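# Release the spindle lock by pulling and turning its handle

## Task

Inside the cabinet, draw the red T handle of the spindle lock outward, rotate it a quarter turn (90 degrees) back, and release it so the plunger rests clear of the notch and the spindle is free. Anything already achieved must still hold when the scene ends, without the robot holding it.

## Robot and tools

Robot: two UR12e-type arms, left_arm and right_arm, each ending in a 16-motor four-digit hand (index, middle, ring, thumb). right_arm has a right hand; left_arm has its mirror-image left hand. Cameras: cam_spot_left and cam_spot_right (fixed views), cam_left_wrist and cam_right_wrist (fisheye, on the hands), all 672x504.

World frame (used in results): origin on the floor, 0.90 m below the midpoint between the two arm bases; +x forward (the way both arms face), +z up, left_arm on the +y side. Positions in metres, orientation as a wxyz quaternion, velocities in m/s and rad/s. Printed values can be a few cm off.

Hand point frame: +z runs along the straight fingers toward the tips; +y points out of the palm face; +x crosses the palm away from the thumb on the right hand but toward the thumb on the left hand. A rigid mast near the wrist on the palm side can strike things.

The 48-number row (one flat list covering both arms, every value in [-1, 1]): left_arm dx, dy, dz, rx, ry, rz; then the left hand's 16 motors; then left current_limit, speed; then the same 24 for right_arm. Motor order: index_mcp, index_abd, index_pip, index_dip, middle_mcp, middle_abd, middle_pip, middle_dip, ring_mcp, ring_abd, ring_pip, ring_dip, thumb_cmc, thumb_axl, thumb_mcp, thumb_ipl. The same order applies to hand_goal, hand_measured, hand_current_ma and hand_state in results.

Pose numbers are offsets, not poses: they are measured from the arm's Hand target as it stood when the action or move began, along that Hand target's own axes. 1.0 equals 0.6 m of travel or 180 degrees; rx, ry, rz form one rotation vector. Within an action each row counts from the same starting target, not from the row before. Sending six zeros re-requests the current Hand target; repeating a nonzero offset moves the arm further. Orientation is clipped per step to within 32 degrees of the measured one.

Finger numbers are absolute goal angles, spread between each hinge's two stops; toward -1 generally curls a finger (mcp, pip, dip) or swings the thumb in front of the palm (thumb_cmc). Straight positions are roughly: mcp +0.75, abd 0.00, pip +0.58, dip +0.70, thumb_cmc +0.71, thumb_axl +0.68, thumb_mcp +0.23, thumb_ipl +0.17. A 0 is a real goal, not 'unchanged'; to keep a hand as it is, echo its hand_goal, hand_current_limit and hand_speed. current_limit maps -1 to 0 mA and +1 to 550 mA (start value +0.4); speed sets goal slew to (speed+1)/2 of 8.5 rad/s (start value -0.6). A finger only squeezes while its goal lies past the surface it touches.

Tools:
- execute_actions(actions, cameras): actions is a list of actions; each action is a list of up to 15 rows, each row lasting 1/30 s, and the last row is held for the remainder of the 15 steps. An empty list returns state plus images and the scene number.
- move(target, speed, blend, stop_force, zero, blocking, cameras): straight-line path toward one row or a list of up to 15 rows, all offsets from the same starting Hand targets. speed is m/s (0.002 to 3.2, default 0.25; rotation up to twice that in rad/s). blend is in m for corner rounding. stop_force (N, 4 to 120) ends an arm's path when its wrist sensor feels that much opposing push; avoid it while the hand rotates, and leave it out when backing off a contact. zero resets that reference (default true). blocking=false returns early and cannot go with stop_force. The path caps at 10 s and does not avoid obstacles. Result adds a 'move:' line, e.g. done, off_target, moving, held, fault, plus limits such as paced or held.
- wait(seconds 0 to 10), stop() to brake a running move, zoom_image(camera, region [x0,y0,x1,y1] in pixels, max 504x504) on the newest image, zero_wrist_force(arm), read_manual(section), finished_scene(scene 1 or 2), irreversible.

Results: Hand target (the last commanded pose; the arm often settles a little short and the next command re-requests it), joint positions and torques, hand lines, Wrist force/torque in the hand's own axes (push from a surface reads as force into the arm), and warnings such as MOTOR HOT or fault lines.

Hazards: an arm stops for 10 s if a joint's contact torque reaches its limit (wrist joints 48.6 N m, elbow 135) or outside force hits about 150 N; arms are stiff, so commanding even slightly beyond a firm contact can trigger this. Finger motors at 495 mA or more for 5 s shut down for 10 s. Hot motors (85 °C) lock an arm for 30 to 60 s. Keep the arms apart; a clearance check may withhold commands but does not guarantee no contact, and squeezing the other hand counts as a collision. Avoid passing near an arm's own base. Move gently near the cabinet, never slam or let parts drop, and let go of the handle only once it has stopped moving.

Each tool is called after "Emit:" by a JSON object that holds its "name" and its "arguments".

## Session

Emit:
{"name": "execute_actions", "arguments": {"actions": []}}

Scene clock: 0.00 s.
left_arm: end_effector_position=(+0.0703, +0.6492, +1.2793) hand_goal=(+0.754, +0.000, +0.576, +0.696, +0.754, +0.000, +0.576, +0.696, +0.754, +0.000, +0.576, +0.696, +0.714, +0.678, +0.226, +0.168) hand_measured=(+0.754, +0.000, +0.576, +0.696, +0.754, +0.000, +0.576, +0.696, +0.754, +0.000, +0.576, +0.696, +0.714, +0.678, +0.226, +0.168) hand_current_ma=(+0, +0, +0, +0, +0, +0, +0, +0, +0, +0, +0, +0, +0, +0, +0, +0) hand_state=(goal, goal, goal, goal, goal, goal, goal, goal, goal, goal, goal, goal, goal, goal, goal, goal) hand_current_limit=0.40 hand_speed=-0.60 end_effector_quat_wxyz=(+0.007, -0.307, +0.883, -0.356) | right_arm: end_effector_position=(+0.1071, -0.4728, +1.2142) hand_goal=(+0.754, +0.000, +0.576, +0.696, +0.754, +0.000, +0.576, +0.696, +0.754, +0.000, +0.576, +0.696, +0.714, +0.678, +0.226, +0.168) hand_measured=(+0.754, +0.000, +0.576, +0.696, +0.754, +0.000, +0.576, +0.696, +0.754, +0.000, +0.576, +0.696, +0.714, +0.678, +0.226, +0.168) hand_current_ma=(+0, +0, +0, +0, +0, +0, +0, +0, +0, +0, +0, +0, +0, +0, +0, +0) hand_state=(goal, goal, goal, goal, goal, goal, goal, goal, goal, goal, goal, goal, goal, goal, goal, goal) hand_current_limit=0.40 hand_speed=-0.60 end_effector_quat_wxyz=(-0.096, -0.155, +0.920, -0.346)
Joint positions: left_arm=[0.378 -2.06 2.257 1.396 2.299 1.289] | right_arm=[0.014 -2.061 2.379 1.358 2.299 1.291]
Joint velocities: within noise
Joint torques (N m): no reading
Wrist force (N): no reading
Wrist torque (N m): no reading
Wrist force, peak (N): no reading
Hand target: left_arm +0.0703, +0.6492, +1.2793; +0.007, -0.307, +0.883, -0.356 | right_arm +0.1071, -0.4728, +1.2142; -0.096, -0.155, +0.920, -0.346

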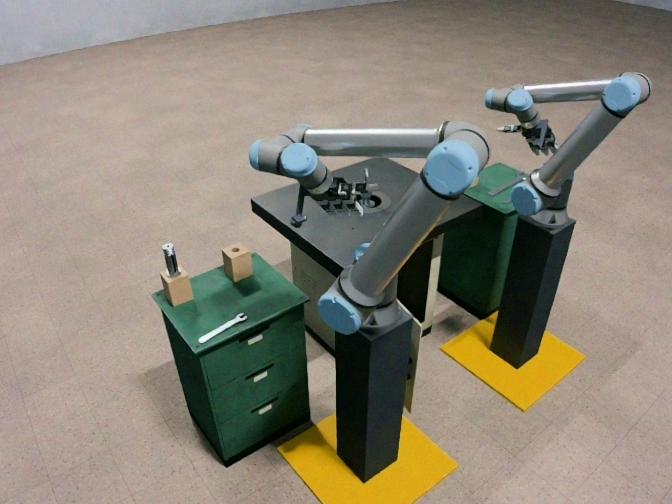

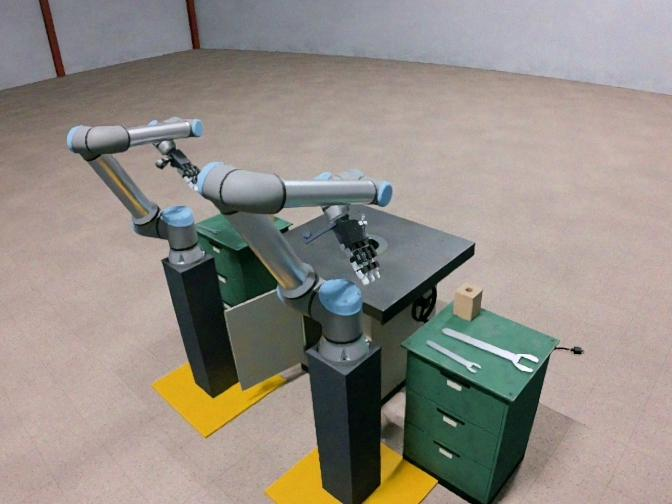

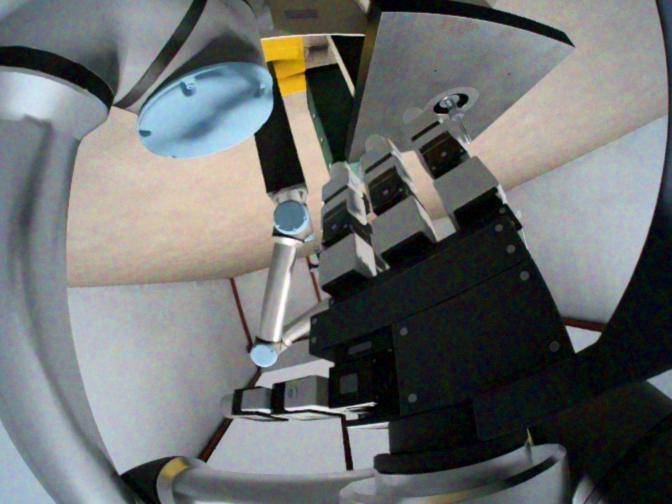

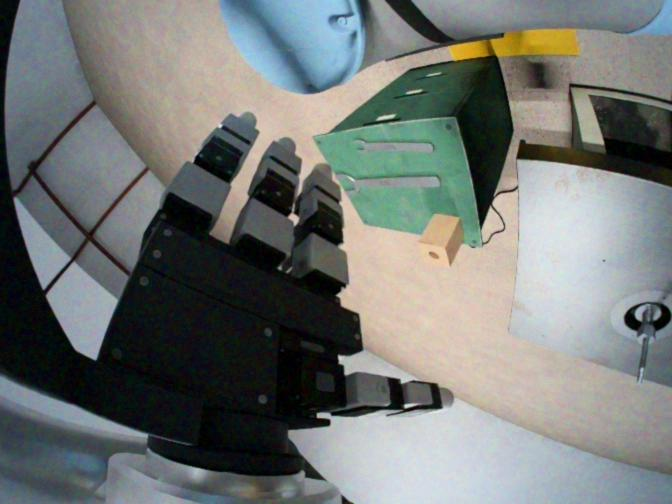

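Emit:
{"name": "zoom_image", "arguments": {"camera": "cam_spot_right", "region": [180, 180, 480, 400]}}

Emit:
{"name": "zoom_image", "arguments": {"camera": "cam_spot_left", "region": [240, 140, 540, 440]}}

Emit:
{"name": "zoom_image", "arguments": {"camera": "cam_right_wrist", "region": [400, 0, 672, 250]}}

Emit:
{"name": "zoom_image", "arguments": {"camera": "cam_left_wrist", "region": [240, 0, 600, 200]}}

Scaled by 1.680 from the camera's 672x504 image, which has a finer 960x720 frame.

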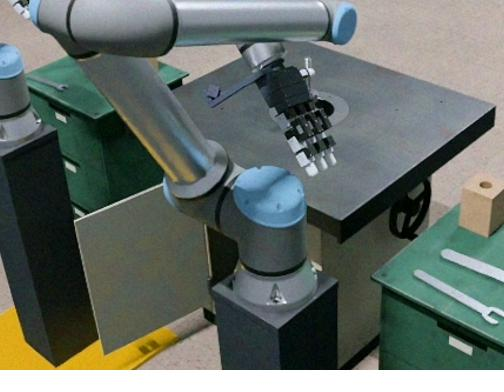

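Scaled by 1.680 from the camera's 672x504 image, which has a finer 960x720 frame.

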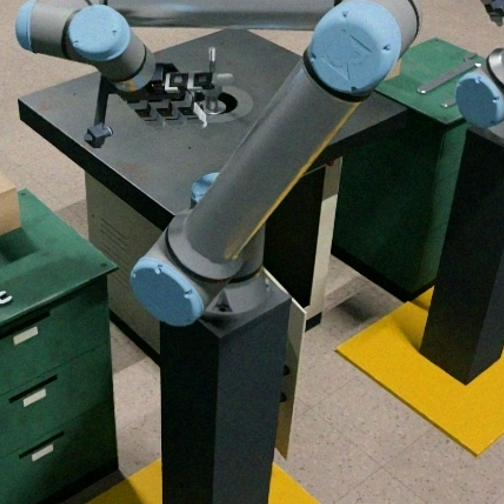

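Scaled by 1.853 from the camera's 672x504 image, which has a finer 960x720 frame.

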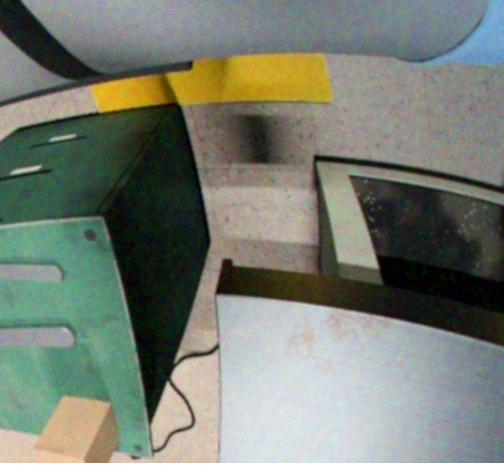

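Scaled by 1.400 from the camera's 672x504 image, which has a finer 960x720 frame.

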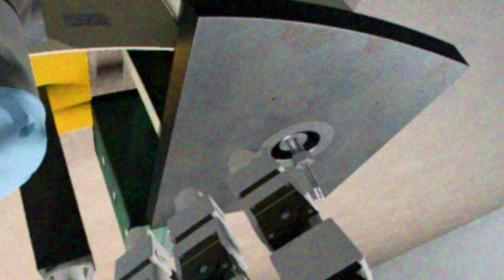

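Emit:
{"name": "move", "arguments": {"target": [0,0,0,0,0,0,0.754,0,0.576,0.696,0.754,0,0.576,0.696,0.754,0,0.576,0.696,0.714,0.678,0.226,0.168,0.4,-0.6,-0.3583,0.4685,-0.264,-0.036,-0.3347,-0.0722,0.754,0,0.576,0.696,0.754,0,0.576,0.696,0.754,0,0.576,0.696,0.714,0.678,0.226,0.168,0.4,-0.6], "speed": 0.35, "cameras": ["cam_right_wrist"]}}

Scene clock: 6.63 s.
left_arm: end_effector_position=(+0.0703, +0.6492, +1.2793) hand_goal=(+0.754, +0.000, +0.576, +0.696, +0.754, +0.000, +0.576, +0.696, +0.754, +0.000, +0.576, +0.696, +0.714, +0.678, +0.226, +0.168) hand_measured=(+0.750, +0.000, +0.576, +0.696, +0.748, +0.000, +0.576, +0.696, +0.750, +0.000, +0.576, +0.696, +0.710, +0.678, +0.224, +0.168) hand_current_ma=(-26, +0, +3, +0, -28, +0, +3, +0, -21, +0, +3, +0, -15, -4, -8, -2) hand_state=(goal, goal, goal, goal, goal, goal, goal, goal, goal, goal, goal, goal, goal, goal, goal, goal) hand_current_limit=0.40 hand_speed=-0.60 end_effector_quat_wxyz=(+0.007, -0.307, +0.883, -0.356) | right_arm: end_effector_position=(+0.2197, -0.1199, +1.0999) hand_goal=(+0.754, +0.000, +0.576, +0.696, +0.754, +0.000, +0.576, +0.696, +0.754, +0.000, +0.576, +0.696, +0.714, +0.678, +0.226, +0.168) hand_measured=(+0.748, +0.000, +0.576, +0.696, +0.748, +0.000, +0.576, +0.696, +0.750, +0.000, +0.576, +0.696, +0.712, +0.678, +0.224, +0.168) hand_current_ma=(-4, +0, +0, +0, -4, +0, +0, +0, -3, +0, +0, +0, -1, +0, -1, +0) hand_state=(goal, goal, goal, goal, goal, goal, goal, goal, goal, goal, goal, goal, goal, goal, goal, goal) hand_current_limit=0.40 hand_speed=-0.60 end_effector_quat_wxyz=(+0.332, -0.400, +0.839, -0.159)
Joint positions: left_arm=[0.378 -2.06 2.257 1.396 2.299 1.289] | right_arm=[0.839 -1.654 2.232 0.432 2.106 1.362]
Joint torques (N m): left_arm=[-1.12 4.66 -37.71 4.89 1.11 0.31] | right_arm=[-15.88 -36.84 -22.64 -0.95 5.37 0.65]
Wrist force (N): left_arm=[0.0 0.0 -0.2] | right_arm=[-1.9 0.3 0.0]
Wrist torque (N m): left_arm=[0.03 -0.01 0.00] | right_arm=[0.02 0.06 -0.27]
Wrist force, peak (N): left_arm=[0.5 0.4 0.1] | right_arm=[-3.1 1.6 1.0]
Hand target: left_arm +0.0703, +0.6492, +1.2793; +0.007, -0.307, +0.883, -0.356 | right_arm +0.2198, -0.1199, +1.0999; +0.332, -0.400, +0.839, -0.159
Off the commanded pose: left_arm 0.000 m, 0 deg | right_arm 0.000 m, 0 deg.
move: done
camera_calibration:
cam_right_wrist: T_world_to_cam=[[-0.0451628, 0.998973, 0.00373686, 0.154199], [0.00428044, -0.00354713, 0.999985, -1.14726], [0.99897, 0.0451781, -0.00411584, -0.0850465], [0, 0, 0, 1]] pos_world=[0.0968338, -0.154268, 1.14631]
Images, in order (width x height): cam_right_wrist 672x504.

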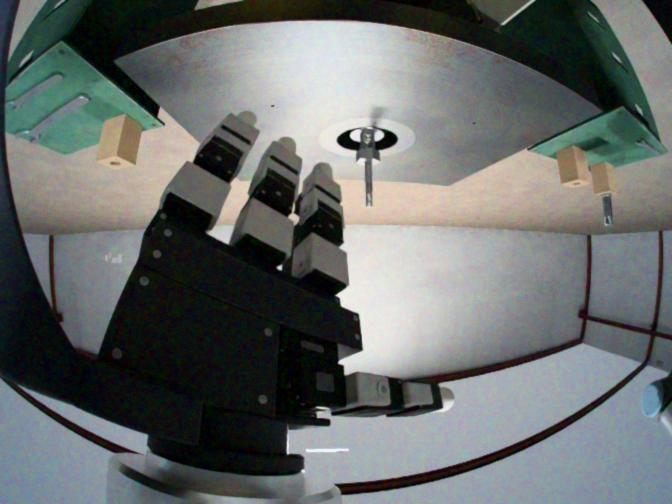

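Emit:
{"name": "move", "arguments": {"target": [[0,0,0,0,0,0,0.754,0,0.576,0.696,0.754,0,0.576,0.696,0.754,0,0.576,0.696,0.714,0.678,0.226,0.168,0.4,-0.6,0.0818,0.2072,-0.0173,0,0,0,0.754,0,0.576,0.696,0.754,0,0.576,0.696,0.754,0,0.576,0.696,0.714,0.678,0.226,0.168,0.4,-0.6],[0,0,0,0,0,0,0.754,0,0.576,0.696,0.754,0,0.576,0.696,0.754,0,0.576,0.696,0.714,0.678,0.226,0.168,0.4,-0.6,0.3447,0.6118,0.4923,0,0,0,0.754,0,0.576,0.696,0.754,0,0.576,0.696,0.754,0,0.576,0.696,0.714,0.678,0.226,0.168,0.4,-0.6]], "speed": 0.3, "blend": 0.02, "cameras": ["cam_right_wrist", "cam_spot_right", "cam_spot_left"]}}

Scene clock: 9.53 s.
left_arm: end_effector_position=(+0.0703, +0.6492, +1.2793) hand_goal=(+0.754, +0.000, +0.576, +0.696, +0.754, +0.000, +0.576, +0.696, +0.754, +0.000, +0.576, +0.696, +0.714, +0.678, +0.226, +0.168) hand_measured=(+0.750, +0.000, +0.576, +0.696, +0.748, +0.000, +0.576, +0.696, +0.750, +0.000, +0.576, +0.696, +0.710, +0.678, +0.224, +0.168) hand_current_ma=(-26, +0, +3, +0, -28, +0, +3, +0, -21, +0, +3, +0, -15, -4, -8, -2) hand_state=(goal, goal, goal, goal, goal, goal, goal, goal, goal, goal, goal, goal, goal, goal, goal, goal) hand_current_limit=0.40 hand_speed=-0.60 end_effector_quat_wxyz=(+0.007, -0.307, +0.883, -0.356) | right_arm: end_effector_position=(+0.1196, -0.0501, +0.6002) hand_goal=(+0.754, +0.000, +0.576, +0.696, +0.754, +0.000, +0.576, +0.696, +0.754, +0.000, +0.576, +0.696, +0.714, +0.678, +0.226, +0.168) hand_measured=(+0.748, +0.000, +0.576, +0.696, +0.748, +0.000, +0.576, +0.696, +0.750, +0.000, +0.576, +0.696, +0.710, +0.678, +0.224, +0.168) hand_current_ma=(-4, +0, +0, +0, -4, +0, +0, +0, -3, +0, +0, +0, -2, +0, -1, +0) hand_state=(goal, goal, goal, goal, goal, goal, goal, goal, goal, goal, goal, goal, goal, goal, goal, goal) hand_current_limit=0.40 hand_speed=-0.60 end_effector_quat_wxyz=(+0.332, -0.400, +0.839, -0.159)
Joint positions: left_arm=[0.378 -2.06 2.257 1.396 2.299 1.289] | right_arm=[1.18 -0.601 2.172 -0.344 2.257 1.737]
Joint torques (N m): left_arm=[-1.1 4.4 -37.59 4.92 1.31 0.11] | right_arm=[-1.5 -66.4 6.56 3.57 4.74 -2.63]
Wrist force (N): left_arm=[0.2 0.1 0.3] | right_arm=[-1.6 0.6 -0.3]
Wrist torque (N m): left_arm=[-0.01 -0.01 0.01] | right_arm=[0.07 0.02 -0.22]
Wrist force, peak (N): left_arm=[0.0 0.4 0.4] | right_arm=[-3.3 -2.2 0.1]
Hand target: left_arm +0.0703, +0.6492, +1.2793; +0.007, -0.307, +0.883, -0.356 | right_arm +0.1196, -0.0501, +0.6001; +0.332, -0.400, +0.839, -0.159
Off the commanded pose: left_arm 0.000 m, 0 deg | right_arm 0.000 m, 0 deg.
move: done
camera_calibration:
cam_right_wrist: T_world_to_cam=[[-0.045065, 0.998976, 0.00392342, 0.0816931], [0.00408927, -0.0037429, 0.999985, -0.646807], [0.998976, 0.0450803, -0.00391641, 0.00970246], [0, 0, 0, 1]] pos_world=[-0.00336605, -0.0844678, 0.646515]
Images, in order (width x height): cam_spot_left 672x504, cam_spot_right 672x504, cam_right_wrist 672x504.

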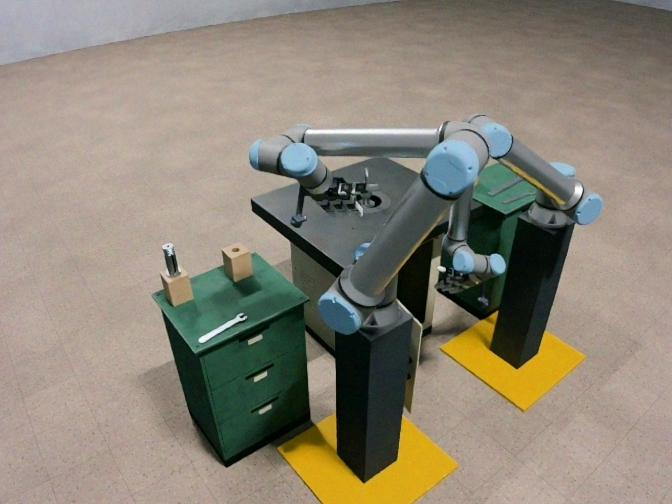

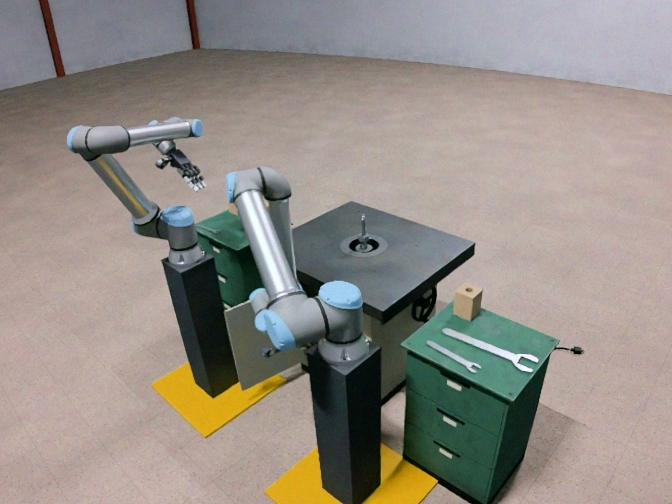

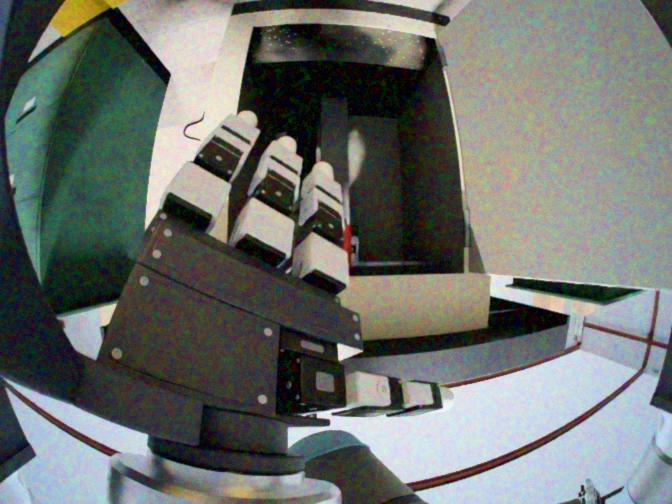

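Emit:
{"name": "zoom_image", "arguments": {"camera": "cam_right_wrist", "region": [290, 160, 430, 290]}}

Emit:
{"name": "zoom_image", "arguments": {"camera": "cam_right_wrist", "region": [220, 10, 500, 290]}}

Scaled by 3.600 from the camera's 672x504 image, which has a finer 960x720 frame.

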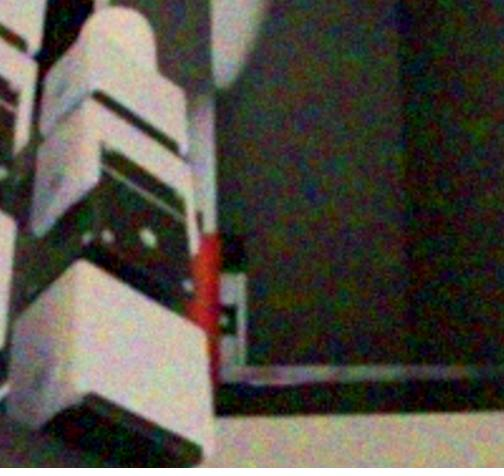

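Scaled by 1.800 from the camera's 672x504 image, which has a finer 960x720 frame.

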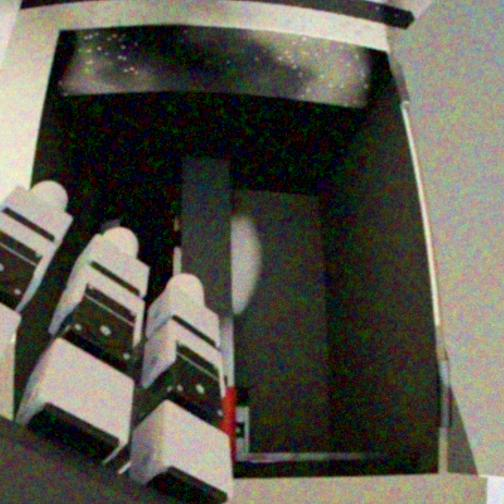

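Emit:
{"name": "move", "arguments": {"target": [0,0,0,0,0,0,0.754,0,0.576,0.696,0.754,0,0.576,0.696,0.754,0,0.576,0.696,0.714,0.678,0.226,0.168,0.4,-0.6,0.1088,-0.1833,0.1157,0,0,0,0.754,0,0.576,0.696,0.754,0,0.576,0.696,0.754,0,0.576,0.696,0.714,0.678,0.226,0.168,0.4,-0.6], "speed": 0.25, "cameras": ["cam_right_wrist"]}}

Emit:
{"name": "zoom_image", "arguments": {"camera": "cam_right_wrist", "region": [330, 140, 480, 290]}}

Scene clock: 11.20 s.
left_arm: end_effector_position=(+0.0703, +0.6492, +1.2793) hand_goal=(+0.754, +0.000, +0.576, +0.696, +0.754, +0.000, +0.576, +0.696, +0.754, +0.000, +0.576, +0.696, +0.714, +0.678, +0.226, +0.168) hand_measured=(+0.750, +0.000, +0.576, +0.696, +0.748, +0.000, +0.576, +0.696, +0.750, +0.000, +0.576, +0.696, +0.710, +0.678, +0.224, +0.168) hand_current_ma=(-26, +0, +3, +0, -28, +0, +3, +0, -21, +0, +3, +0, -15, -4, -8, -2) hand_state=(goal, goal, goal, goal, goal, goal, goal, goal, goal, goal, goal, goal, goal, goal, goal, goal) hand_current_limit=0.40 hand_speed=-0.60 end_effector_quat_wxyz=(+0.007, -0.307, +0.883, -0.356) | right_arm: end_effector_position=(+0.1994, -0.1701, +0.5800) hand_goal=(+0.754, +0.000, +0.576, +0.696, +0.754, +0.000, +0.576, +0.696, +0.754, +0.000, +0.576, +0.696, +0.714, +0.678, +0.226, +0.168) hand_measured=(+0.748, +0.000, +0.576, +0.696, +0.748, +0.000, +0.576, +0.696, +0.748, +0.000, +0.576, +0.696, +0.710, +0.678, +0.224, +0.168) hand_current_ma=(-4, +0, +0, +0, -4, +0, +0, +0, -4, +0, +0, +0, -2, +0, -1, +0) hand_state=(goal, goal, goal, goal, goal, goal, goal, goal, goal, goal, goal, goal, goal, goal, goal, goal) hand_current_limit=0.40 hand_speed=-0.60 end_effector_quat_wxyz=(+0.332, -0.400, +0.839, -0.159)
Joint positions: left_arm=[0.378 -2.06 2.257 1.396 2.299 1.289] | right_arm=[0.771 -0.574 2.412 -0.86 2.069 1.296]
Joint torques (N m): left_arm=[-0.48 5.08 -38.09 4.97 1.2 0.29] | right_arm=[-6.84 -79.1 11.97 0.2 4.74 -1.98]
Wrist force (N): left_arm=[0.0 -0.1 0.0] | right_arm=[-1.9 0.6 0.0]
Wrist torque (N m): left_arm=[-0.01 0.00 0.00] | right_arm=[0.05 0.00 -0.29]
Wrist force, peak (N): left_arm=[-0.3 0.4 0.2] | right_arm=[-3.0 2.4 -1.6]
Hand target: left_arm +0.0703, +0.6492, +1.2793; +0.007, -0.307, +0.883, -0.356 | right_arm +0.1995, -0.1701, +0.5800; +0.332, -0.400, +0.839, -0.159
Off the commanded pose: left_arm 0.000 m, 0 deg | right_arm 0.000 m, 0 deg.
move: done
camera_calibration:
cam_right_wrist: T_world_to_cam=[[-0.0449629, 0.998982, 0.00373784, 0.20536], [0.00437961, -0.00354447, 0.999984, -0.627364], [0.998979, 0.0449785, -0.00421578, -0.0646179], [0, 0, 0, 1]] pos_world=[0.0765331, -0.204469, 0.626314]
Images, in order (width x height): cam_right_wrist 672x504.

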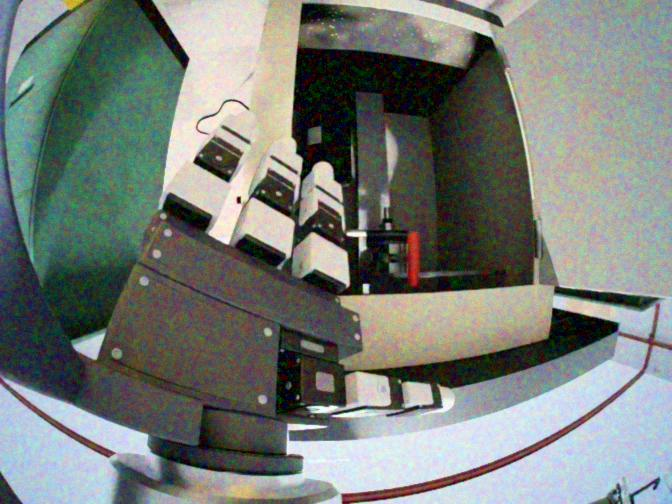

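Scaled by 3.360 from the camera's 672x504 image, which has a finer 960x720 frame.

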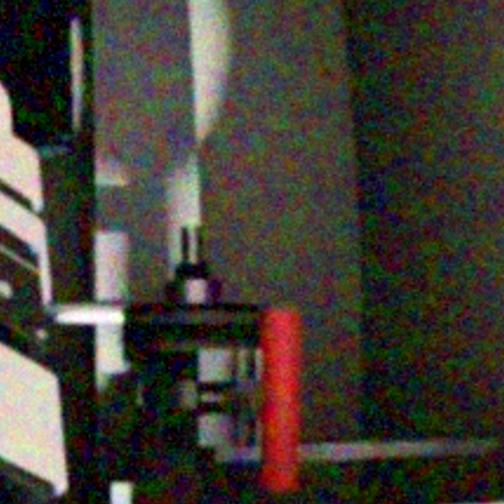

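Emit:
{"name": "move", "arguments": {"target": [[0,0,0,0,0,0,0.754,0,0.576,0.696,0.754,0,0.576,0.696,0.754,0,0.576,0.696,0.714,0.678,0.226,0.168,0.4,-0.6,-0.1417,0.063,-0.2372,0,0,0,0.754,0,0.576,0.696,0.754,0,0.576,0.696,0.754,0,0.576,0.696,0.714,0.678,0.226,0.168,0.4,-0.6],[0,0,0,0,0,0,0.754,0,0.576,0.696,0.754,0,0.576,0.696,0.754,0,0.576,0.696,0.714,0.678,0.226,0.168,0.4,-0.6,-0.3715,-0.2212,-0.6253,0,0,0,0.754,0,0.576,0.696,0.754,0,0.576,0.696,0.754,0,0.576,0.696,0.714,0.678,0.226,0.168,0.4,-0.6],[0,0,0,0,0,0,0.754,0,0.576,0.696,0.754,0,0.576,0.696,0.754,0,0.576,0.696,0.714,0.678,0.226,0.168,0.4,-0.6,-0.4895,-0.4728,-0.6688,0,0,0,0.754,0,0.576,0.696,0.754,0,0.576,0.696,0.754,0,0.576,0.696,0.714,0.678,0.226,0.168,0.4,-0.6],[-0.292,-0.4993,0.3428,0,0,0,0.754,0,0.576,0.696,0.754,0,0.576,0.696,0.754,0,0.576,0.696,0.714,0.678,0.226,0.168,0.4,-0.6,-0.0528,-0.8332,-0.8925,0.036,0.3347,0.0722,0.754,0,0.576,0.696,0.754,0,0.576,0.696,0.754,0,0.576,0.696,0.714,0.678,0.226,0.168,0.4,-0.6]], "speed": 0.35, "blend": 0.03}}

Scene clock: 22.43 s.
left_arm: end_effector_position=(+0.4206, +0.4491, +1.2794) hand_goal=(+0.754, +0.000, +0.576, +0.696, +0.754, +0.000, +0.576, +0.696, +0.754, +0.000, +0.576, +0.696, +0.714, +0.678, +0.226, +0.168) hand_measured=(+0.748, +0.000, +0.576, +0.696, +0.748, +0.000, +0.576, +0.696, +0.748, +0.000, +0.576, +0.696, +0.710, +0.678, +0.224, +0.168) hand_current_ma=(-32, +0, +3, +0, -34, +0, +3, +0, -26, +0, +3, +0, -20, -4, -11, -2) hand_state=(goal, goal, goal, goal, goal, goal, goal, goal, goal, goal, goal, goal, goal, goal, goal, goal) hand_current_limit=0.40 hand_speed=-0.60 end_effector_quat_wxyz=(+0.007, -0.306, +0.883, -0.356) | right_arm: end_effector_position=(+0.1301, -0.4594, +1.2502) hand_goal=(+0.754, +0.000, +0.576, +0.696, +0.754, +0.000, +0.576, +0.696, +0.754, +0.000, +0.576, +0.696, +0.714, +0.678, +0.226, +0.168) hand_measured=(+0.748, +0.000, +0.576, +0.696, +0.748, +0.000, +0.576, +0.696, +0.748, +0.000, +0.576, +0.696, +0.710, +0.678, +0.224, +0.168) hand_current_ma=(-5, +0, +0, +0, -4, +0, +0, +0, -4, +0, +0, +0, -2, +0, -1, +0) hand_state=(goal, goal, goal, goal, goal, goal, goal, goal, goal, goal, goal, goal, goal, goal, goal, goal) hand_current_limit=0.40 hand_speed=-0.60 end_effector_quat_wxyz=(-0.096, -0.155, +0.920, -0.346)
Joint positions: left_arm=[-0.377 -1.678 1.883 0.829 2.09 0.38] | right_arm=[0.093 -2.001 2.298 1.449 2.288 1.396]
Joint torques (N m): left_arm=[7.78 -19.57 -35.46 4.92 3.24 2.42] | right_arm=[-1.7 6.65 -39.71 6.79 -0.61 1.94]
Wrist force (N): left_arm=[0.8 -0.6 0.7] | right_arm=[0.0 0.2 0.1]
Wrist torque (N m): left_arm=[-0.08 0.06 0.22] | right_arm=[0.01 -0.03 -0.15]
Wrist force, peak (N): left_arm=[-0.2 -2.3 1.7] | right_arm=[-3.7 -1.0 0.4]
Hand target: left_arm +0.4206, +0.4491, +1.2794; +0.007, -0.307, +0.883, -0.356 | right_arm +0.1301, -0.4594, +1.2502; -0.096, -0.155, +0.920, -0.346
Off the commanded pose: left_arm 0.000 m, 0 deg | right_arm 0.000 m, 0 deg.
move: done

Emit:
{"name": "move", "arguments": {"target": [0.3017,-0.1705,0.5183,-0.142,-0.0857,0.3863,0.754,0,0.576,0.696,0.754,0,0.576,0.696,0.754,0,0.576,0.696,-0.571,0.678,0.226,0.168,0.4,-0.6,0,0,0,0,0,0,0.754,0,0.576,0.696,0.754,0,0.576,0.696,0.754,0,0.576,0.696,0.714,0.678,0.226,0.168,0.4,-0.6], "speed": 0.4, "cameras": ["cam_left_wrist"]}}

Scene clock: 24.77 s.
left_arm: end_effector_position=(+0.4001, +0.0989, +1.1496) hand_goal=(+0.754, +0.000, +0.576, +0.696, +0.754, +0.000, +0.576, +0.696, +0.754, +0.000, +0.576, +0.696, -0.570, +0.678, +0.226, +0.168) hand_measured=(+0.750, +0.000, +0.576, +0.696, +0.750, +0.000, +0.576, +0.696, +0.752, +0.000, +0.576, +0.696, -0.564, +0.678, +0.224, +0.168) hand_current_ma=(-17, +0, +3, +0, -17, +0, +3, +0, -12, +0, +3, +0, +30, -4, -14, -2) hand_state=(goal, goal, goal, goal, goal, goal, goal, goal, goal, goal, goal, goal, goal, goal, goal, goal) hand_current_limit=0.40 hand_speed=-0.60 end_effector_quat_wxyz=(+0.253, +0.209, +0.943, -0.056) | right_arm: end_effector_position=(+0.1301, -0.4594, +1.2502) hand_goal=(+0.754, +0.000, +0.576, +0.696, +0.754, +0.000, +0.576, +0.696, +0.754, +0.000, +0.576, +0.696, +0.714, +0.678, +0.226, +0.168) hand_measured=(+0.748, +0.000, +0.576, +0.696, +0.748, +0.000, +0.576, +0.696, +0.748, +0.000, +0.576, +0.696, +0.710, +0.678, +0.224, +0.168) hand_current_ma=(-5, +0, +0, +0, -4, +0, +0, +0, -4, +0, +0, +0, -2, +0, -1, +0) hand_state=(goal, goal, goal, goal, goal, goal, goal, goal, goal, goal, goal, goal, goal, goal, goal, goal) hand_current_limit=0.40 hand_speed=-0.60 end_effector_quat_wxyz=(-0.096, -0.155, +0.920, -0.346)
Joint positions: left_arm=[-1.381 -1.351 1.834 0.76 1.153 0.696] | right_arm=[0.093 -2.001 2.298 1.449 2.288 1.396]
Joint torques (N m): left_arm=[-7.74 -46.55 -24.76 4.89 -0.41 -0.08] | right_arm=[-4.4 5.64 -39.35 6.83 4.51 -2.32]
Wrist force (N): left_arm=[-0.4 -0.2 0.3] | right_arm=[-0.2 0.5 -0.1]
Wrist torque (N m): left_arm=[0.06 0.29 0.04] | right_arm=[0.06 0.01 -0.17]
Wrist force, peak (N): left_arm=[-0.1 -2.5 1.4] | right_arm=[0.2 0.7 -0.2]
Hand target: left_arm +0.4001, +0.0989, +1.1495; +0.253, +0.209, +0.943, -0.056 | right_arm +0.1301, -0.4594, +1.2502; -0.096, -0.155, +0.920, -0.346
Off the commanded pose: left_arm 0.000 m, 0 deg | right_arm 0.000 m, 0 deg.
move: done
camera_calibration:
cam_left_wrist: T_world_to_cam=[[0.279273, -0.88246, 0.378511, -0.48523], [-0.903808, -0.108469, 0.413963, -0.153864], [-0.32425, -0.45771, -0.827867, 1.25565], [0, 0, 0, 1]] pos_world=[0.403593, 0.129839, 1.28687]
Images, in order (width x height): cam_left_wrist 672x504.

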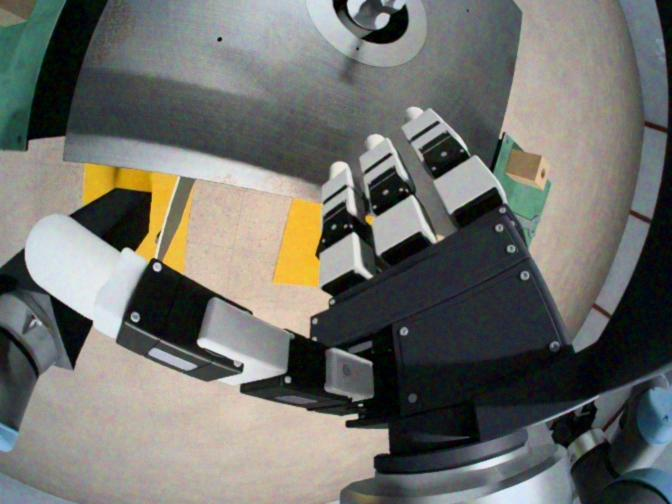

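Emit:
{"name": "move", "arguments": {"target": [[0.3102,-0.3062,0.0133,0,0,0,0.754,0,0.576,0.696,0.754,0,0.576,0.696,0.754,0,0.576,0.696,-0.571,0.678,0.226,0.168,0.4,-0.6,0,0,0,0,0,0,0.754,0,0.576,0.696,0.754,0,0.576,0.696,0.754,0,0.576,0.696,0.714,0.678,0.226,0.168,0.4,-0.6],[0.6683,-0.3062,0.634,0,0,0,0.754,0,0.576,0.696,0.754,0,0.576,0.696,0.754,0,0.576,0.696,-0.571,0.678,0.226,0.168,0.4,-0.6,0,0,0,0,0,0,0.754,0,0.576,0.696,0.754,0,0.576,0.696,0.754,0,0.576,0.696,0.714,0.678,0.226,0.168,0.4,-0.6]], "speed": 0.25, "blend": 0.02, "cameras": ["cam_left_wrist", "cam_spot_right", "cam_spot_left"]}}

Scene clock: 28.40 s.
left_arm: end_effector_position=(+0.1804, -0.0014, +0.6196) hand_goal=(+0.754, +0.000, +0.576, +0.696, +0.754, +0.000, +0.576, +0.696, +0.754, +0.000, +0.576, +0.696, -0.570, +0.678, +0.226, +0.168) hand_measured=(+0.752, +0.000, +0.576, +0.696, +0.752, +0.000, +0.576, +0.696, +0.752, +0.000, +0.576, +0.696, -0.564, +0.678, +0.224, +0.168) hand_current_ma=(-13, +0, +3, +0, -14, +0, +3, +0, -10, +0, +3, +0, +30, -4, -17, -2) hand_state=(goal, goal, goal, goal, goal, goal, goal, goal, goal, goal, goal, goal, goal, goal, goal, goal) hand_current_limit=0.40 hand_speed=-0.60 end_effector_quat_wxyz=(+0.253, +0.209, +0.943, -0.056) | right_arm: end_effector_position=(+0.1301, -0.4594, +1.2502) hand_goal=(+0.754, +0.000, +0.576, +0.696, +0.754, +0.000, +0.576, +0.696, +0.754, +0.000, +0.576, +0.696, +0.714, +0.678, +0.226, +0.168) hand_measured=(+0.748, +0.000, +0.576, +0.696, +0.748, +0.000, +0.576, +0.696, +0.748, +0.000, +0.576, +0.696, +0.710, +0.678, +0.224, +0.168) hand_current_ma=(-5, +0, +0, +0, -4, +0, +0, +0, -4, +0, +0, +0, -2, +0, -1, +0) hand_state=(goal, goal, goal, goal, goal, goal, goal, goal, goal, goal, goal, goal, goal, goal, goal, goal) hand_current_limit=0.40 hand_speed=-0.60 end_effector_quat_wxyz=(-0.096, -0.155, +0.920, -0.346)
Joint positions: left_arm=[-1.786 -0.563 1.849 0.159 1.06 0.255] | right_arm=[0.093 -2.001 2.298 1.449 2.288 1.396]
Joint torques (N m): left_arm=[4.25 -74.48 2.31 4.04 0.12 1.49] | right_arm=[-3.83 5.44 -39.64 6.79 4.84 -2.23]
Wrist force (N): left_arm=[-0.8 -0.6 0.6] | right_arm=[0.3 0.5 -0.2]
Wrist torque (N m): left_arm=[-0.04 0.30 -0.13] | right_arm=[0.07 -0.06 -0.12]
Wrist force, peak (N): left_arm=[-2.6 2.1 0.0] | right_arm=[0.2 0.7 -0.4]
Hand target: left_arm +0.1804, -0.0013, +0.6195; +0.253, +0.209, +0.943, -0.056 | right_arm +0.1301, -0.4594, +1.2502; -0.096, -0.155, +0.920, -0.346
Off the commanded pose: left_arm 0.000 m, 0 deg | right_arm 0.000 m, 0 deg.
move: done
camera_calibration:
cam_left_wrist: T_world_to_cam=[[0.279199, -0.882522, 0.378421, -0.311691], [-0.903835, -0.108461, 0.413907, -0.143862], [-0.324238, -0.457593, -0.827936, 0.699783], [0, 0, 0, 1]] pos_world=[0.183893, 0.0295388, 0.756872]
Images, in order (width x height): cam_spot_left 672x504, cam_spot_right 672x504, cam_left_wrist 672x504.

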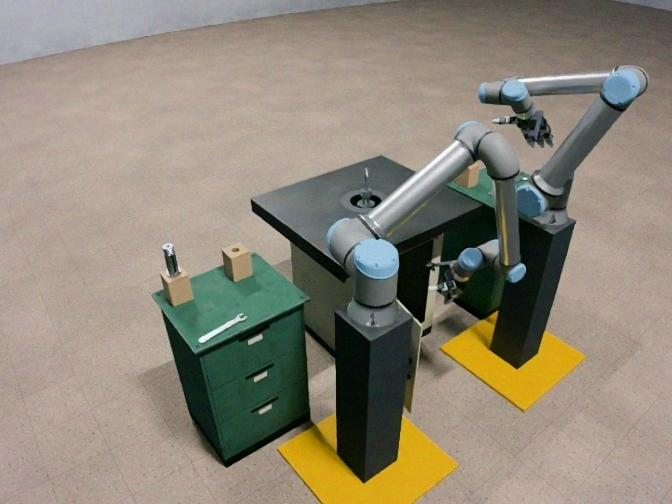

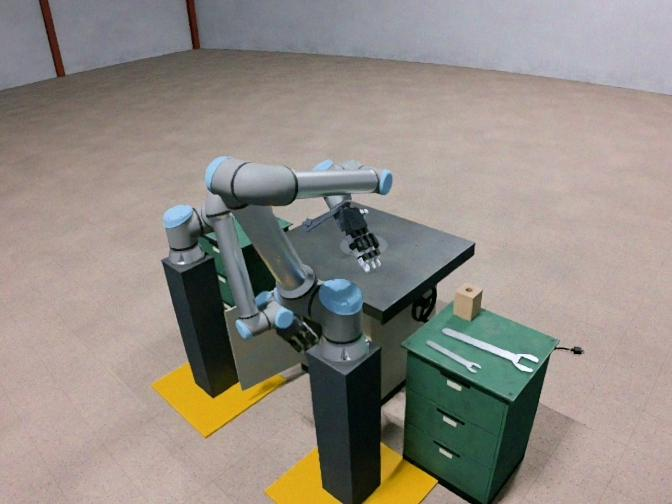

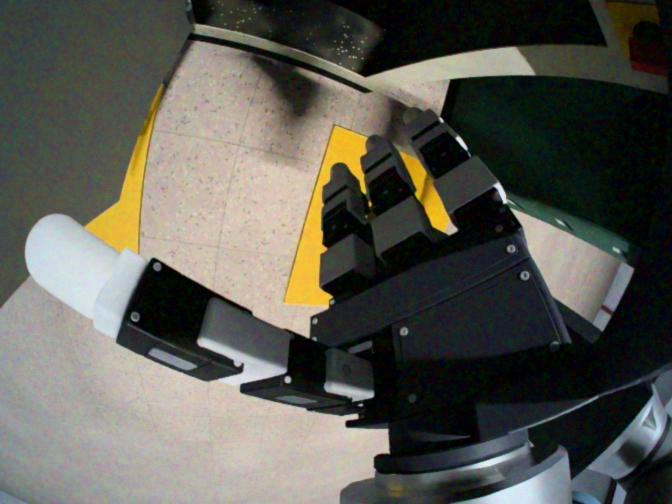

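Emit:
{"name": "move", "arguments": {"target": [-0.2188,0.1268,0.1647,0,-0.4167,0,0.754,0,0.576,0.696,0.754,0,0.576,0.696,0.754,0,0.576,0.696,-0.571,0.678,0.226,0.168,0.4,-0.6,0,0,0,0,0,0,0.754,0,0.576,0.696,0.754,0,0.576,0.696,0.754,0,0.576,0.696,0.714,0.678,0.226,0.168,0.4,-0.6], "speed": 0.3, "cameras": ["cam_left_wrist", "cam_spot_right"]}}

Emit:
{"name": "zoom_image", "arguments": {"camera": "cam_left_wrist", "region": [250, 0, 500, 200]}}

Scene clock: 31.63 s.
left_arm: end_effector_position=(+0.3605, -0.0015, +0.5997) hand_goal=(+0.754, +0.000, +0.576, +0.696, +0.754, +0.000, +0.576, +0.696, +0.754, +0.000, +0.576, +0.696, -0.570, +0.678, +0.226, +0.168) hand_measured=(+0.752, +0.002, +0.576, +0.696, +0.752, +0.002, +0.576, +0.696, +0.752, +0.002, +0.576, +0.696, -0.564, +0.678, +0.224, +0.168) hand_current_ma=(-11, +6, +3, +0, -12, +7, +3, +0, -9, +7, +3, +0, +34, -4, -7, -2) hand_state=(goal, goal, goal, goal, goal, goal, goal, goal, goal, goal, goal, goal, goal, goal, goal, goal) hand_current_limit=0.40 hand_speed=-0.60 end_effector_quat_wxyz=(+0.775, +0.132, +0.594, -0.172) | right_arm: end_effector_position=(+0.1301, -0.4594, +1.2502) hand_goal=(+0.754, +0.000, +0.576, +0.696, +0.754, +0.000, +0.576, +0.696, +0.754, +0.000, +0.576, +0.696, +0.714, +0.678, +0.226, +0.168) hand_measured=(+0.748, +0.000, +0.576, +0.696, +0.748, +0.000, +0.576, +0.696, +0.748, +0.000, +0.576, +0.696, +0.710, +0.678, +0.224, +0.168) hand_current_ma=(-5, +0, +0, +0, -4, +0, +0, +0, -4, +0, +0, +0, -2, +0, -1, +0) hand_state=(goal, goal, goal, goal, goal, goal, goal, goal, goal, goal, goal, goal, goal, goal, goal, goal) hand_current_limit=0.40 hand_speed=-0.60 end_effector_quat_wxyz=(-0.096, -0.155, +0.920, -0.346)
Joint positions: left_arm=[-1.708 -0.179 2.065 -2.624 0.396 2.269] | right_arm=[0.093 -2.001 2.298 1.449 2.288 1.396]
Joint torques (N m): left_arm=[-8.61 -68.89 18.39 -4.41 -0.1 1.35] | right_arm=[-4.08 5.05 -39.12 6.62 4.71 -2.26]
Wrist force (N): left_arm=[-1.5 0.3 2.3] | right_arm=[0.1 0.5 -0.2]
Wrist torque (N m): left_arm=[0.10 0.32 -0.14] | right_arm=[0.08 -0.03 -0.15]
Wrist force, peak (N): left_arm=[-1.7 0.5 2.8] | right_arm=[0.2 0.8 -0.3]
Hand target: left_arm +0.3604, -0.0015, +0.5997; +0.775, +0.132, +0.594, -0.172 | right_arm +0.1301, -0.4594, +1.2502; -0.096, -0.155, +0.920, -0.346
Off the commanded pose: left_arm 0.000 m, 0 deg | right_arm 0.000 m, 0 deg.
move: done
camera_calibration:
cam_left_wrist: T_world_to_cam=[[-0.47256, -0.531034, 0.703342, -0.277893], [-0.747021, -0.18208, -0.63938, 0.602038], [0.467597, -0.827556, -0.31065, 0.145412], [0, 0, 0, 1]] pos_world=[0.250419, 0.0823849, 0.625557]
Images, in order (width x height): cam_spot_right 672x504, cam_left_wrist 672x504.

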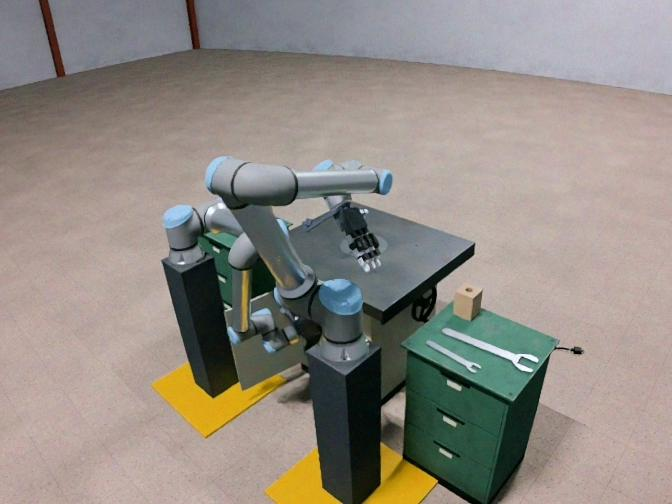

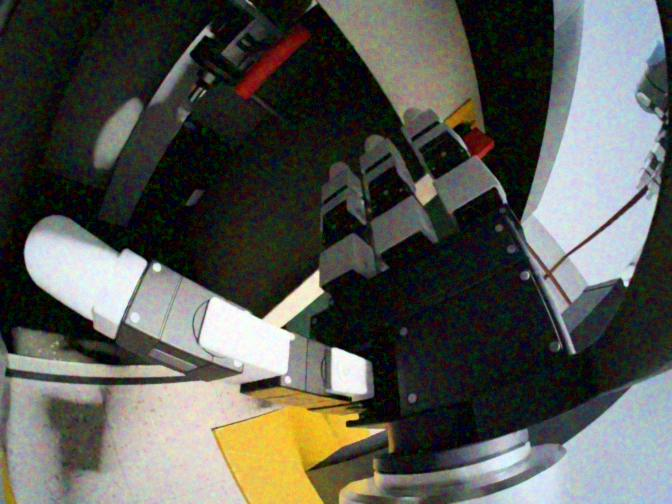

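Scaled by 2.016 from the camera's 672x504 image, which has a finer 960x720 frame.

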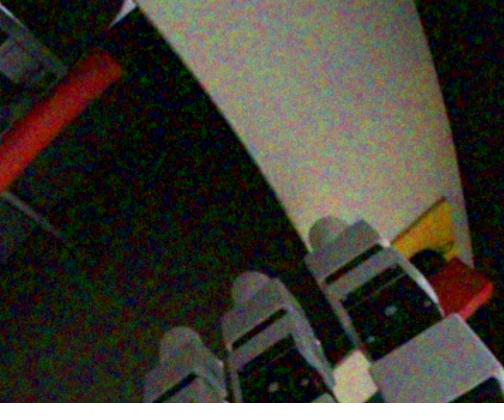

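Emit:
{"name": "zoom_image", "arguments": {"camera": "cam_left_wrist", "region": [140, 0, 340, 150]}}

Scaled by 2.520 from the camera's 672x504 image, which has a finer 960x720 frame.

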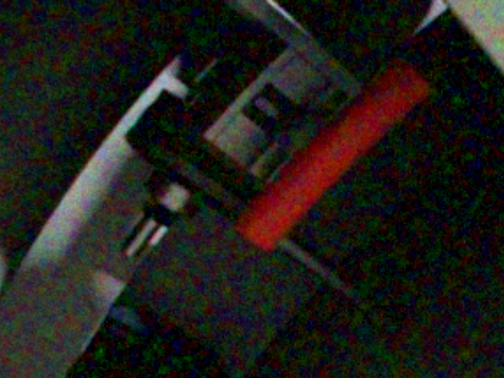

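Emit:
{"name": "move", "arguments": {"target": [0.049,0.1036,0.0882,0,0,0,0.754,0,0.576,0.696,0.754,0,0.576,0.696,0.754,0,0.576,0.696,-0.571,0.678,0.226,0.168,0.4,-0.6,0,0,0,0,0,0,0.754,0,0.576,0.696,0.754,0,0.576,0.696,0.754,0,0.576,0.696,0.714,0.678,0.226,0.168,0.4,-0.6], "speed": 0.15, "cameras": ["cam_left_wrist"]}}

Emit:
{"name": "zoom_image", "arguments": {"camera": "cam_left_wrist", "region": [160, 0, 340, 135]}}

Scene clock: 34.07 s.
left_arm: end_effector_position=(+0.4399, +0.0299, +0.5850) hand_goal=(+0.754, +0.000, +0.576, +0.696, +0.754, +0.000, +0.576, +0.696, +0.754, +0.000, +0.576, +0.696, -0.570, +0.678, +0.226, +0.168) hand_measured=(+0.754, +0.002, +0.576, +0.696, +0.754, +0.002, +0.576, +0.696, +0.998, -0.290, +0.996, +0.738, -0.564, +0.678, +0.226, +0.168) hand_current_ma=(-5, +7, +3, +0, -5, +8, +3, +0, +385, -385, +385, +210, +35, -4, -4, -2) hand_state=(goal, goal, goal, goal, goal, goal, goal, goal, blocked, blocked, blocked, blocked, goal, goal, goal, goal) hand_current_limit=0.40 hand_speed=-0.60 end_effector_quat_wxyz=(+0.775, +0.132, +0.594, -0.172) | right_arm: end_effector_position=(+0.1301, -0.4594, +1.2502) hand_goal=(+0.754, +0.000, +0.576, +0.696, +0.754, +0.000, +0.576, +0.696, +0.754, +0.000, +0.576, +0.696, +0.714, +0.678, +0.226, +0.168) hand_measured=(+0.748, +0.000, +0.576, +0.696, +0.748, +0.000, +0.576, +0.696, +0.748, +0.000, +0.576, +0.696, +0.710, +0.678, +0.224, +0.168) hand_current_ma=(-5, +0, +0, +0, -4, +0, +0, +0, -4, +0, +0, +0, -2, +0, -1, +0) hand_state=(goal, goal, goal, goal, goal, goal, goal, goal, goal, goal, goal, goal, goal, goal, goal, goal) hand_current_limit=0.40 hand_speed=-0.60 end_effector_quat_wxyz=(-0.096, -0.155, +0.920, -0.346)
Joint positions: left_arm=[-1.553 -0.182 2.051 -2.419 0.521 2.059] | right_arm=[0.093 -2.001 2.298 1.449 2.288 1.396]
Joint torques (N m): left_arm=[9.74 -81.09 19.11 -2.43 0.31 0.84] | right_arm=[-3.94 4.06 -39.74 6.55 4.74 -2.33]
Wrist force (N): left_arm=[-1.1 -0.2 -3.6] | right_arm=[0.0 0.3 0.0]
Wrist torque (N m): left_arm=[0.72 -0.34 -0.20] | right_arm=[0.03 -0.02 -0.16]
Wrist force, peak (N): left_arm=[-2.2 -3.8 -52.5] | right_arm=[0.0 0.7 0.2]
Hand target: left_arm +0.4400, +0.0300, +0.5850; +0.775, +0.132, +0.594, -0.172 | right_arm +0.1301, -0.4594, +1.2502; -0.096, -0.155, +0.920, -0.346
Off the commanded pose: left_arm 0.000 m, 0 deg | right_arm 0.000 m, 0 deg.
move: done
camera_calibration:
cam_left_wrist: T_world_to_cam=[[-0.472647, -0.53099, 0.703317, -0.213272], [-0.746956, -0.182094, -0.639451, 0.657768], [0.467612, -0.827582, -0.31056, 0.1296], [0, 0, 0, 1]] pos_world=[0.329919, 0.113785, 0.610857]
Images, in order (width x height): cam_left_wrist 672x504.

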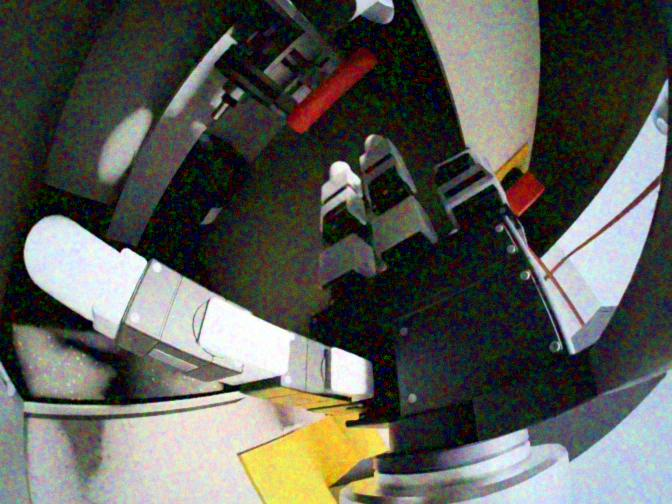

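Scaled by 2.800 from the camera's 672x504 image, which has a finer 960x720 frame.

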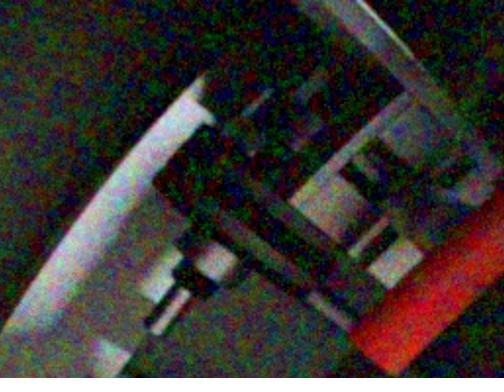

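Emit:
{"name": "zoom_image", "arguments": {"camera": "cam_left_wrist", "region": [220, 0, 400, 140]}}

Emit:
{"name": "zoom_image", "arguments": {"camera": "cam_left_wrist", "region": [265, 20, 385, 140]}}

Scaled by 2.800 from the camera's 672x504 image, which has a finer 960x720 frame.

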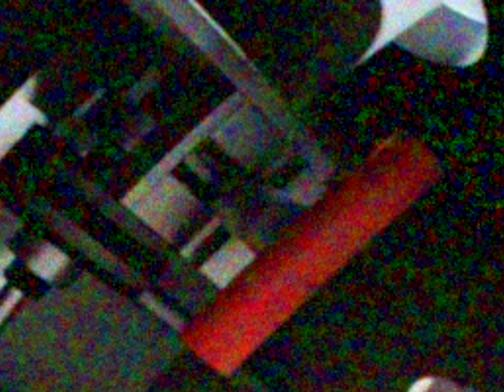

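Scaled by 4.200 from the camera's 672x504 image, which has a finer 960x720 frame.

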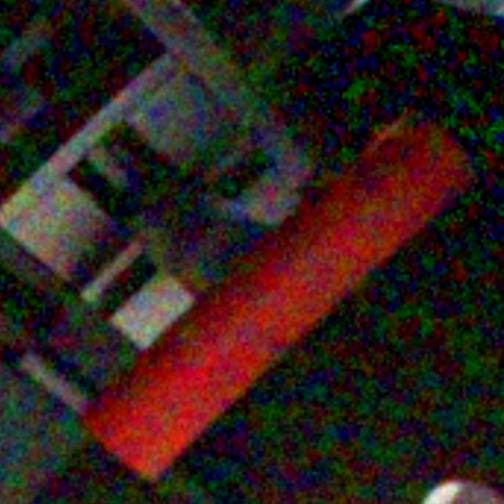

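Emit:
{"name": "move", "arguments": {"target": [[0.0027,-0.0715,-0.1185,0,0,0,0.754,0,0.576,0.696,0.754,0,0.576,0.696,0.754,0,0.576,0.696,-0.571,0.678,0.226,0.168,0.4,-0.6,0,0,0,0,0,0,0.754,0,0.576,0.696,0.754,0,0.576,0.696,0.754,0,0.576,0.696,0.714,0.678,0.226,0.168,0.4,-0.6],[0.0027,-0.0715,-0.1185,0,0,0,-0.616,0,-0.81,0.043,-0.616,0,-0.81,0.043,-0.616,0,-0.81,0.043,-0.571,0.678,0.226,0.168,0.4,-0.4,0,0,0,0,0,0,0.754,0,0.576,0.696,0.754,0,0.576,0.696,0.754,0,0.576,0.696,0.714,0.678,0.226,0.168,0.4,-0.6]], "speed": 0.15, "cameras": ["cam_left_wrist"]}}

Scene clock: 38.23 s.
left_arm: end_effector_position=(+0.3600, +0.0200, +0.5650) hand_goal=(-0.616, +0.000, -0.810, +0.044, -0.616, +0.000, -0.810, +0.044, -0.616, +0.000, -0.810, +0.044, -0.570, +0.678, +0.226, +0.168) hand_measured=(-0.272, +0.002, -0.520, +0.058, -0.480, +0.002, -0.736, +0.052, -0.484, +0.002, -0.734, +0.052, -0.562, +0.678, +0.230, +0.168) hand_current_ma=(+380, +7, +385, +66, +385, +8, +366, +44, +385, +6, +375, +44, +40, +3, +31, -2) hand_state=(blocked, goal, blocked, goal, blocked, goal, blocked, goal, blocked, goal, blocked, goal, goal, goal, goal, goal) hand_current_limit=0.40 hand_speed=-0.40 end_effector_quat_wxyz=(+0.775, +0.132, +0.594, -0.172) | right_arm: end_effector_position=(+0.1301, -0.4594, +1.2502) hand_goal=(+0.754, +0.000, +0.576, +0.696, +0.754, +0.000, +0.576, +0.696, +0.754, +0.000, +0.576, +0.696, +0.714, +0.678, +0.226, +0.168) hand_measured=(+0.748, +0.000, +0.576, +0.696, +0.748, +0.000, +0.576, +0.696, +0.748, +0.000, +0.576, +0.696, +0.710, +0.678, +0.224, +0.168) hand_current_ma=(-5, +0, +0, +0, -4, +0, +0, +0, -4, +0, +0, +0, -2, +0, -1, +0) hand_state=(goal, goal, goal, goal, goal, goal, goal, goal, goal, goal, goal, goal, goal, goal, goal, goal) hand_current_limit=0.40 hand_speed=-0.60 end_effector_quat_wxyz=(-0.096, -0.155, +0.920, -0.346)
Joint positions: left_arm=[-1.715 -0.102 2.044 -2.692 0.391 2.281] | right_arm=[0.093 -2.001 2.298 1.449 2.288 1.396]
Joint torques (N m): left_arm=[-7.91 -85.89 23 -4.41 -1.42 0.97] | right_arm=[-3.4 4.37 -39.29 6.39 4.74 -2.15]
Wrist force (N): left_arm=[-1.2 0.0 2.4] | right_arm=[0.2 0.4 -0.1]
Wrist torque (N m): left_arm=[0.06 0.09 -0.30] | right_arm=[0.05 -0.05 -0.13]
Wrist force, peak (N): left_arm=[-1.5 -0.8 -3.3] | right_arm=[0.3 0.8 0.0]
Hand target: left_arm +0.3600, +0.0200, +0.5650; +0.775, +0.132, +0.594, -0.172 | right_arm +0.1301, -0.4594, +1.2502; -0.096, -0.155, +0.920, -0.346
Off the commanded pose: left_arm 0.000 m, 0 deg | right_arm 0.000 m, 0 deg.
move: done
camera_calibration:
cam_left_wrist: T_world_to_cam=[[-0.472619, -0.531116, 0.70324, -0.242223], [-0.746993, -0.181961, -0.639447, 0.583413], [0.467583, -0.82753, -0.310742, 0.152714], [0, 0, 0, 1]] pos_world=[0.249919, 0.103885, 0.590857]
Images, in order (width x height): cam_left_wrist 672x504.

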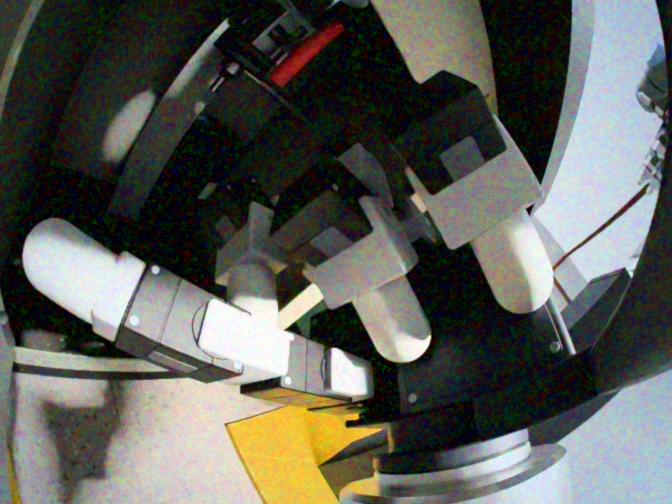

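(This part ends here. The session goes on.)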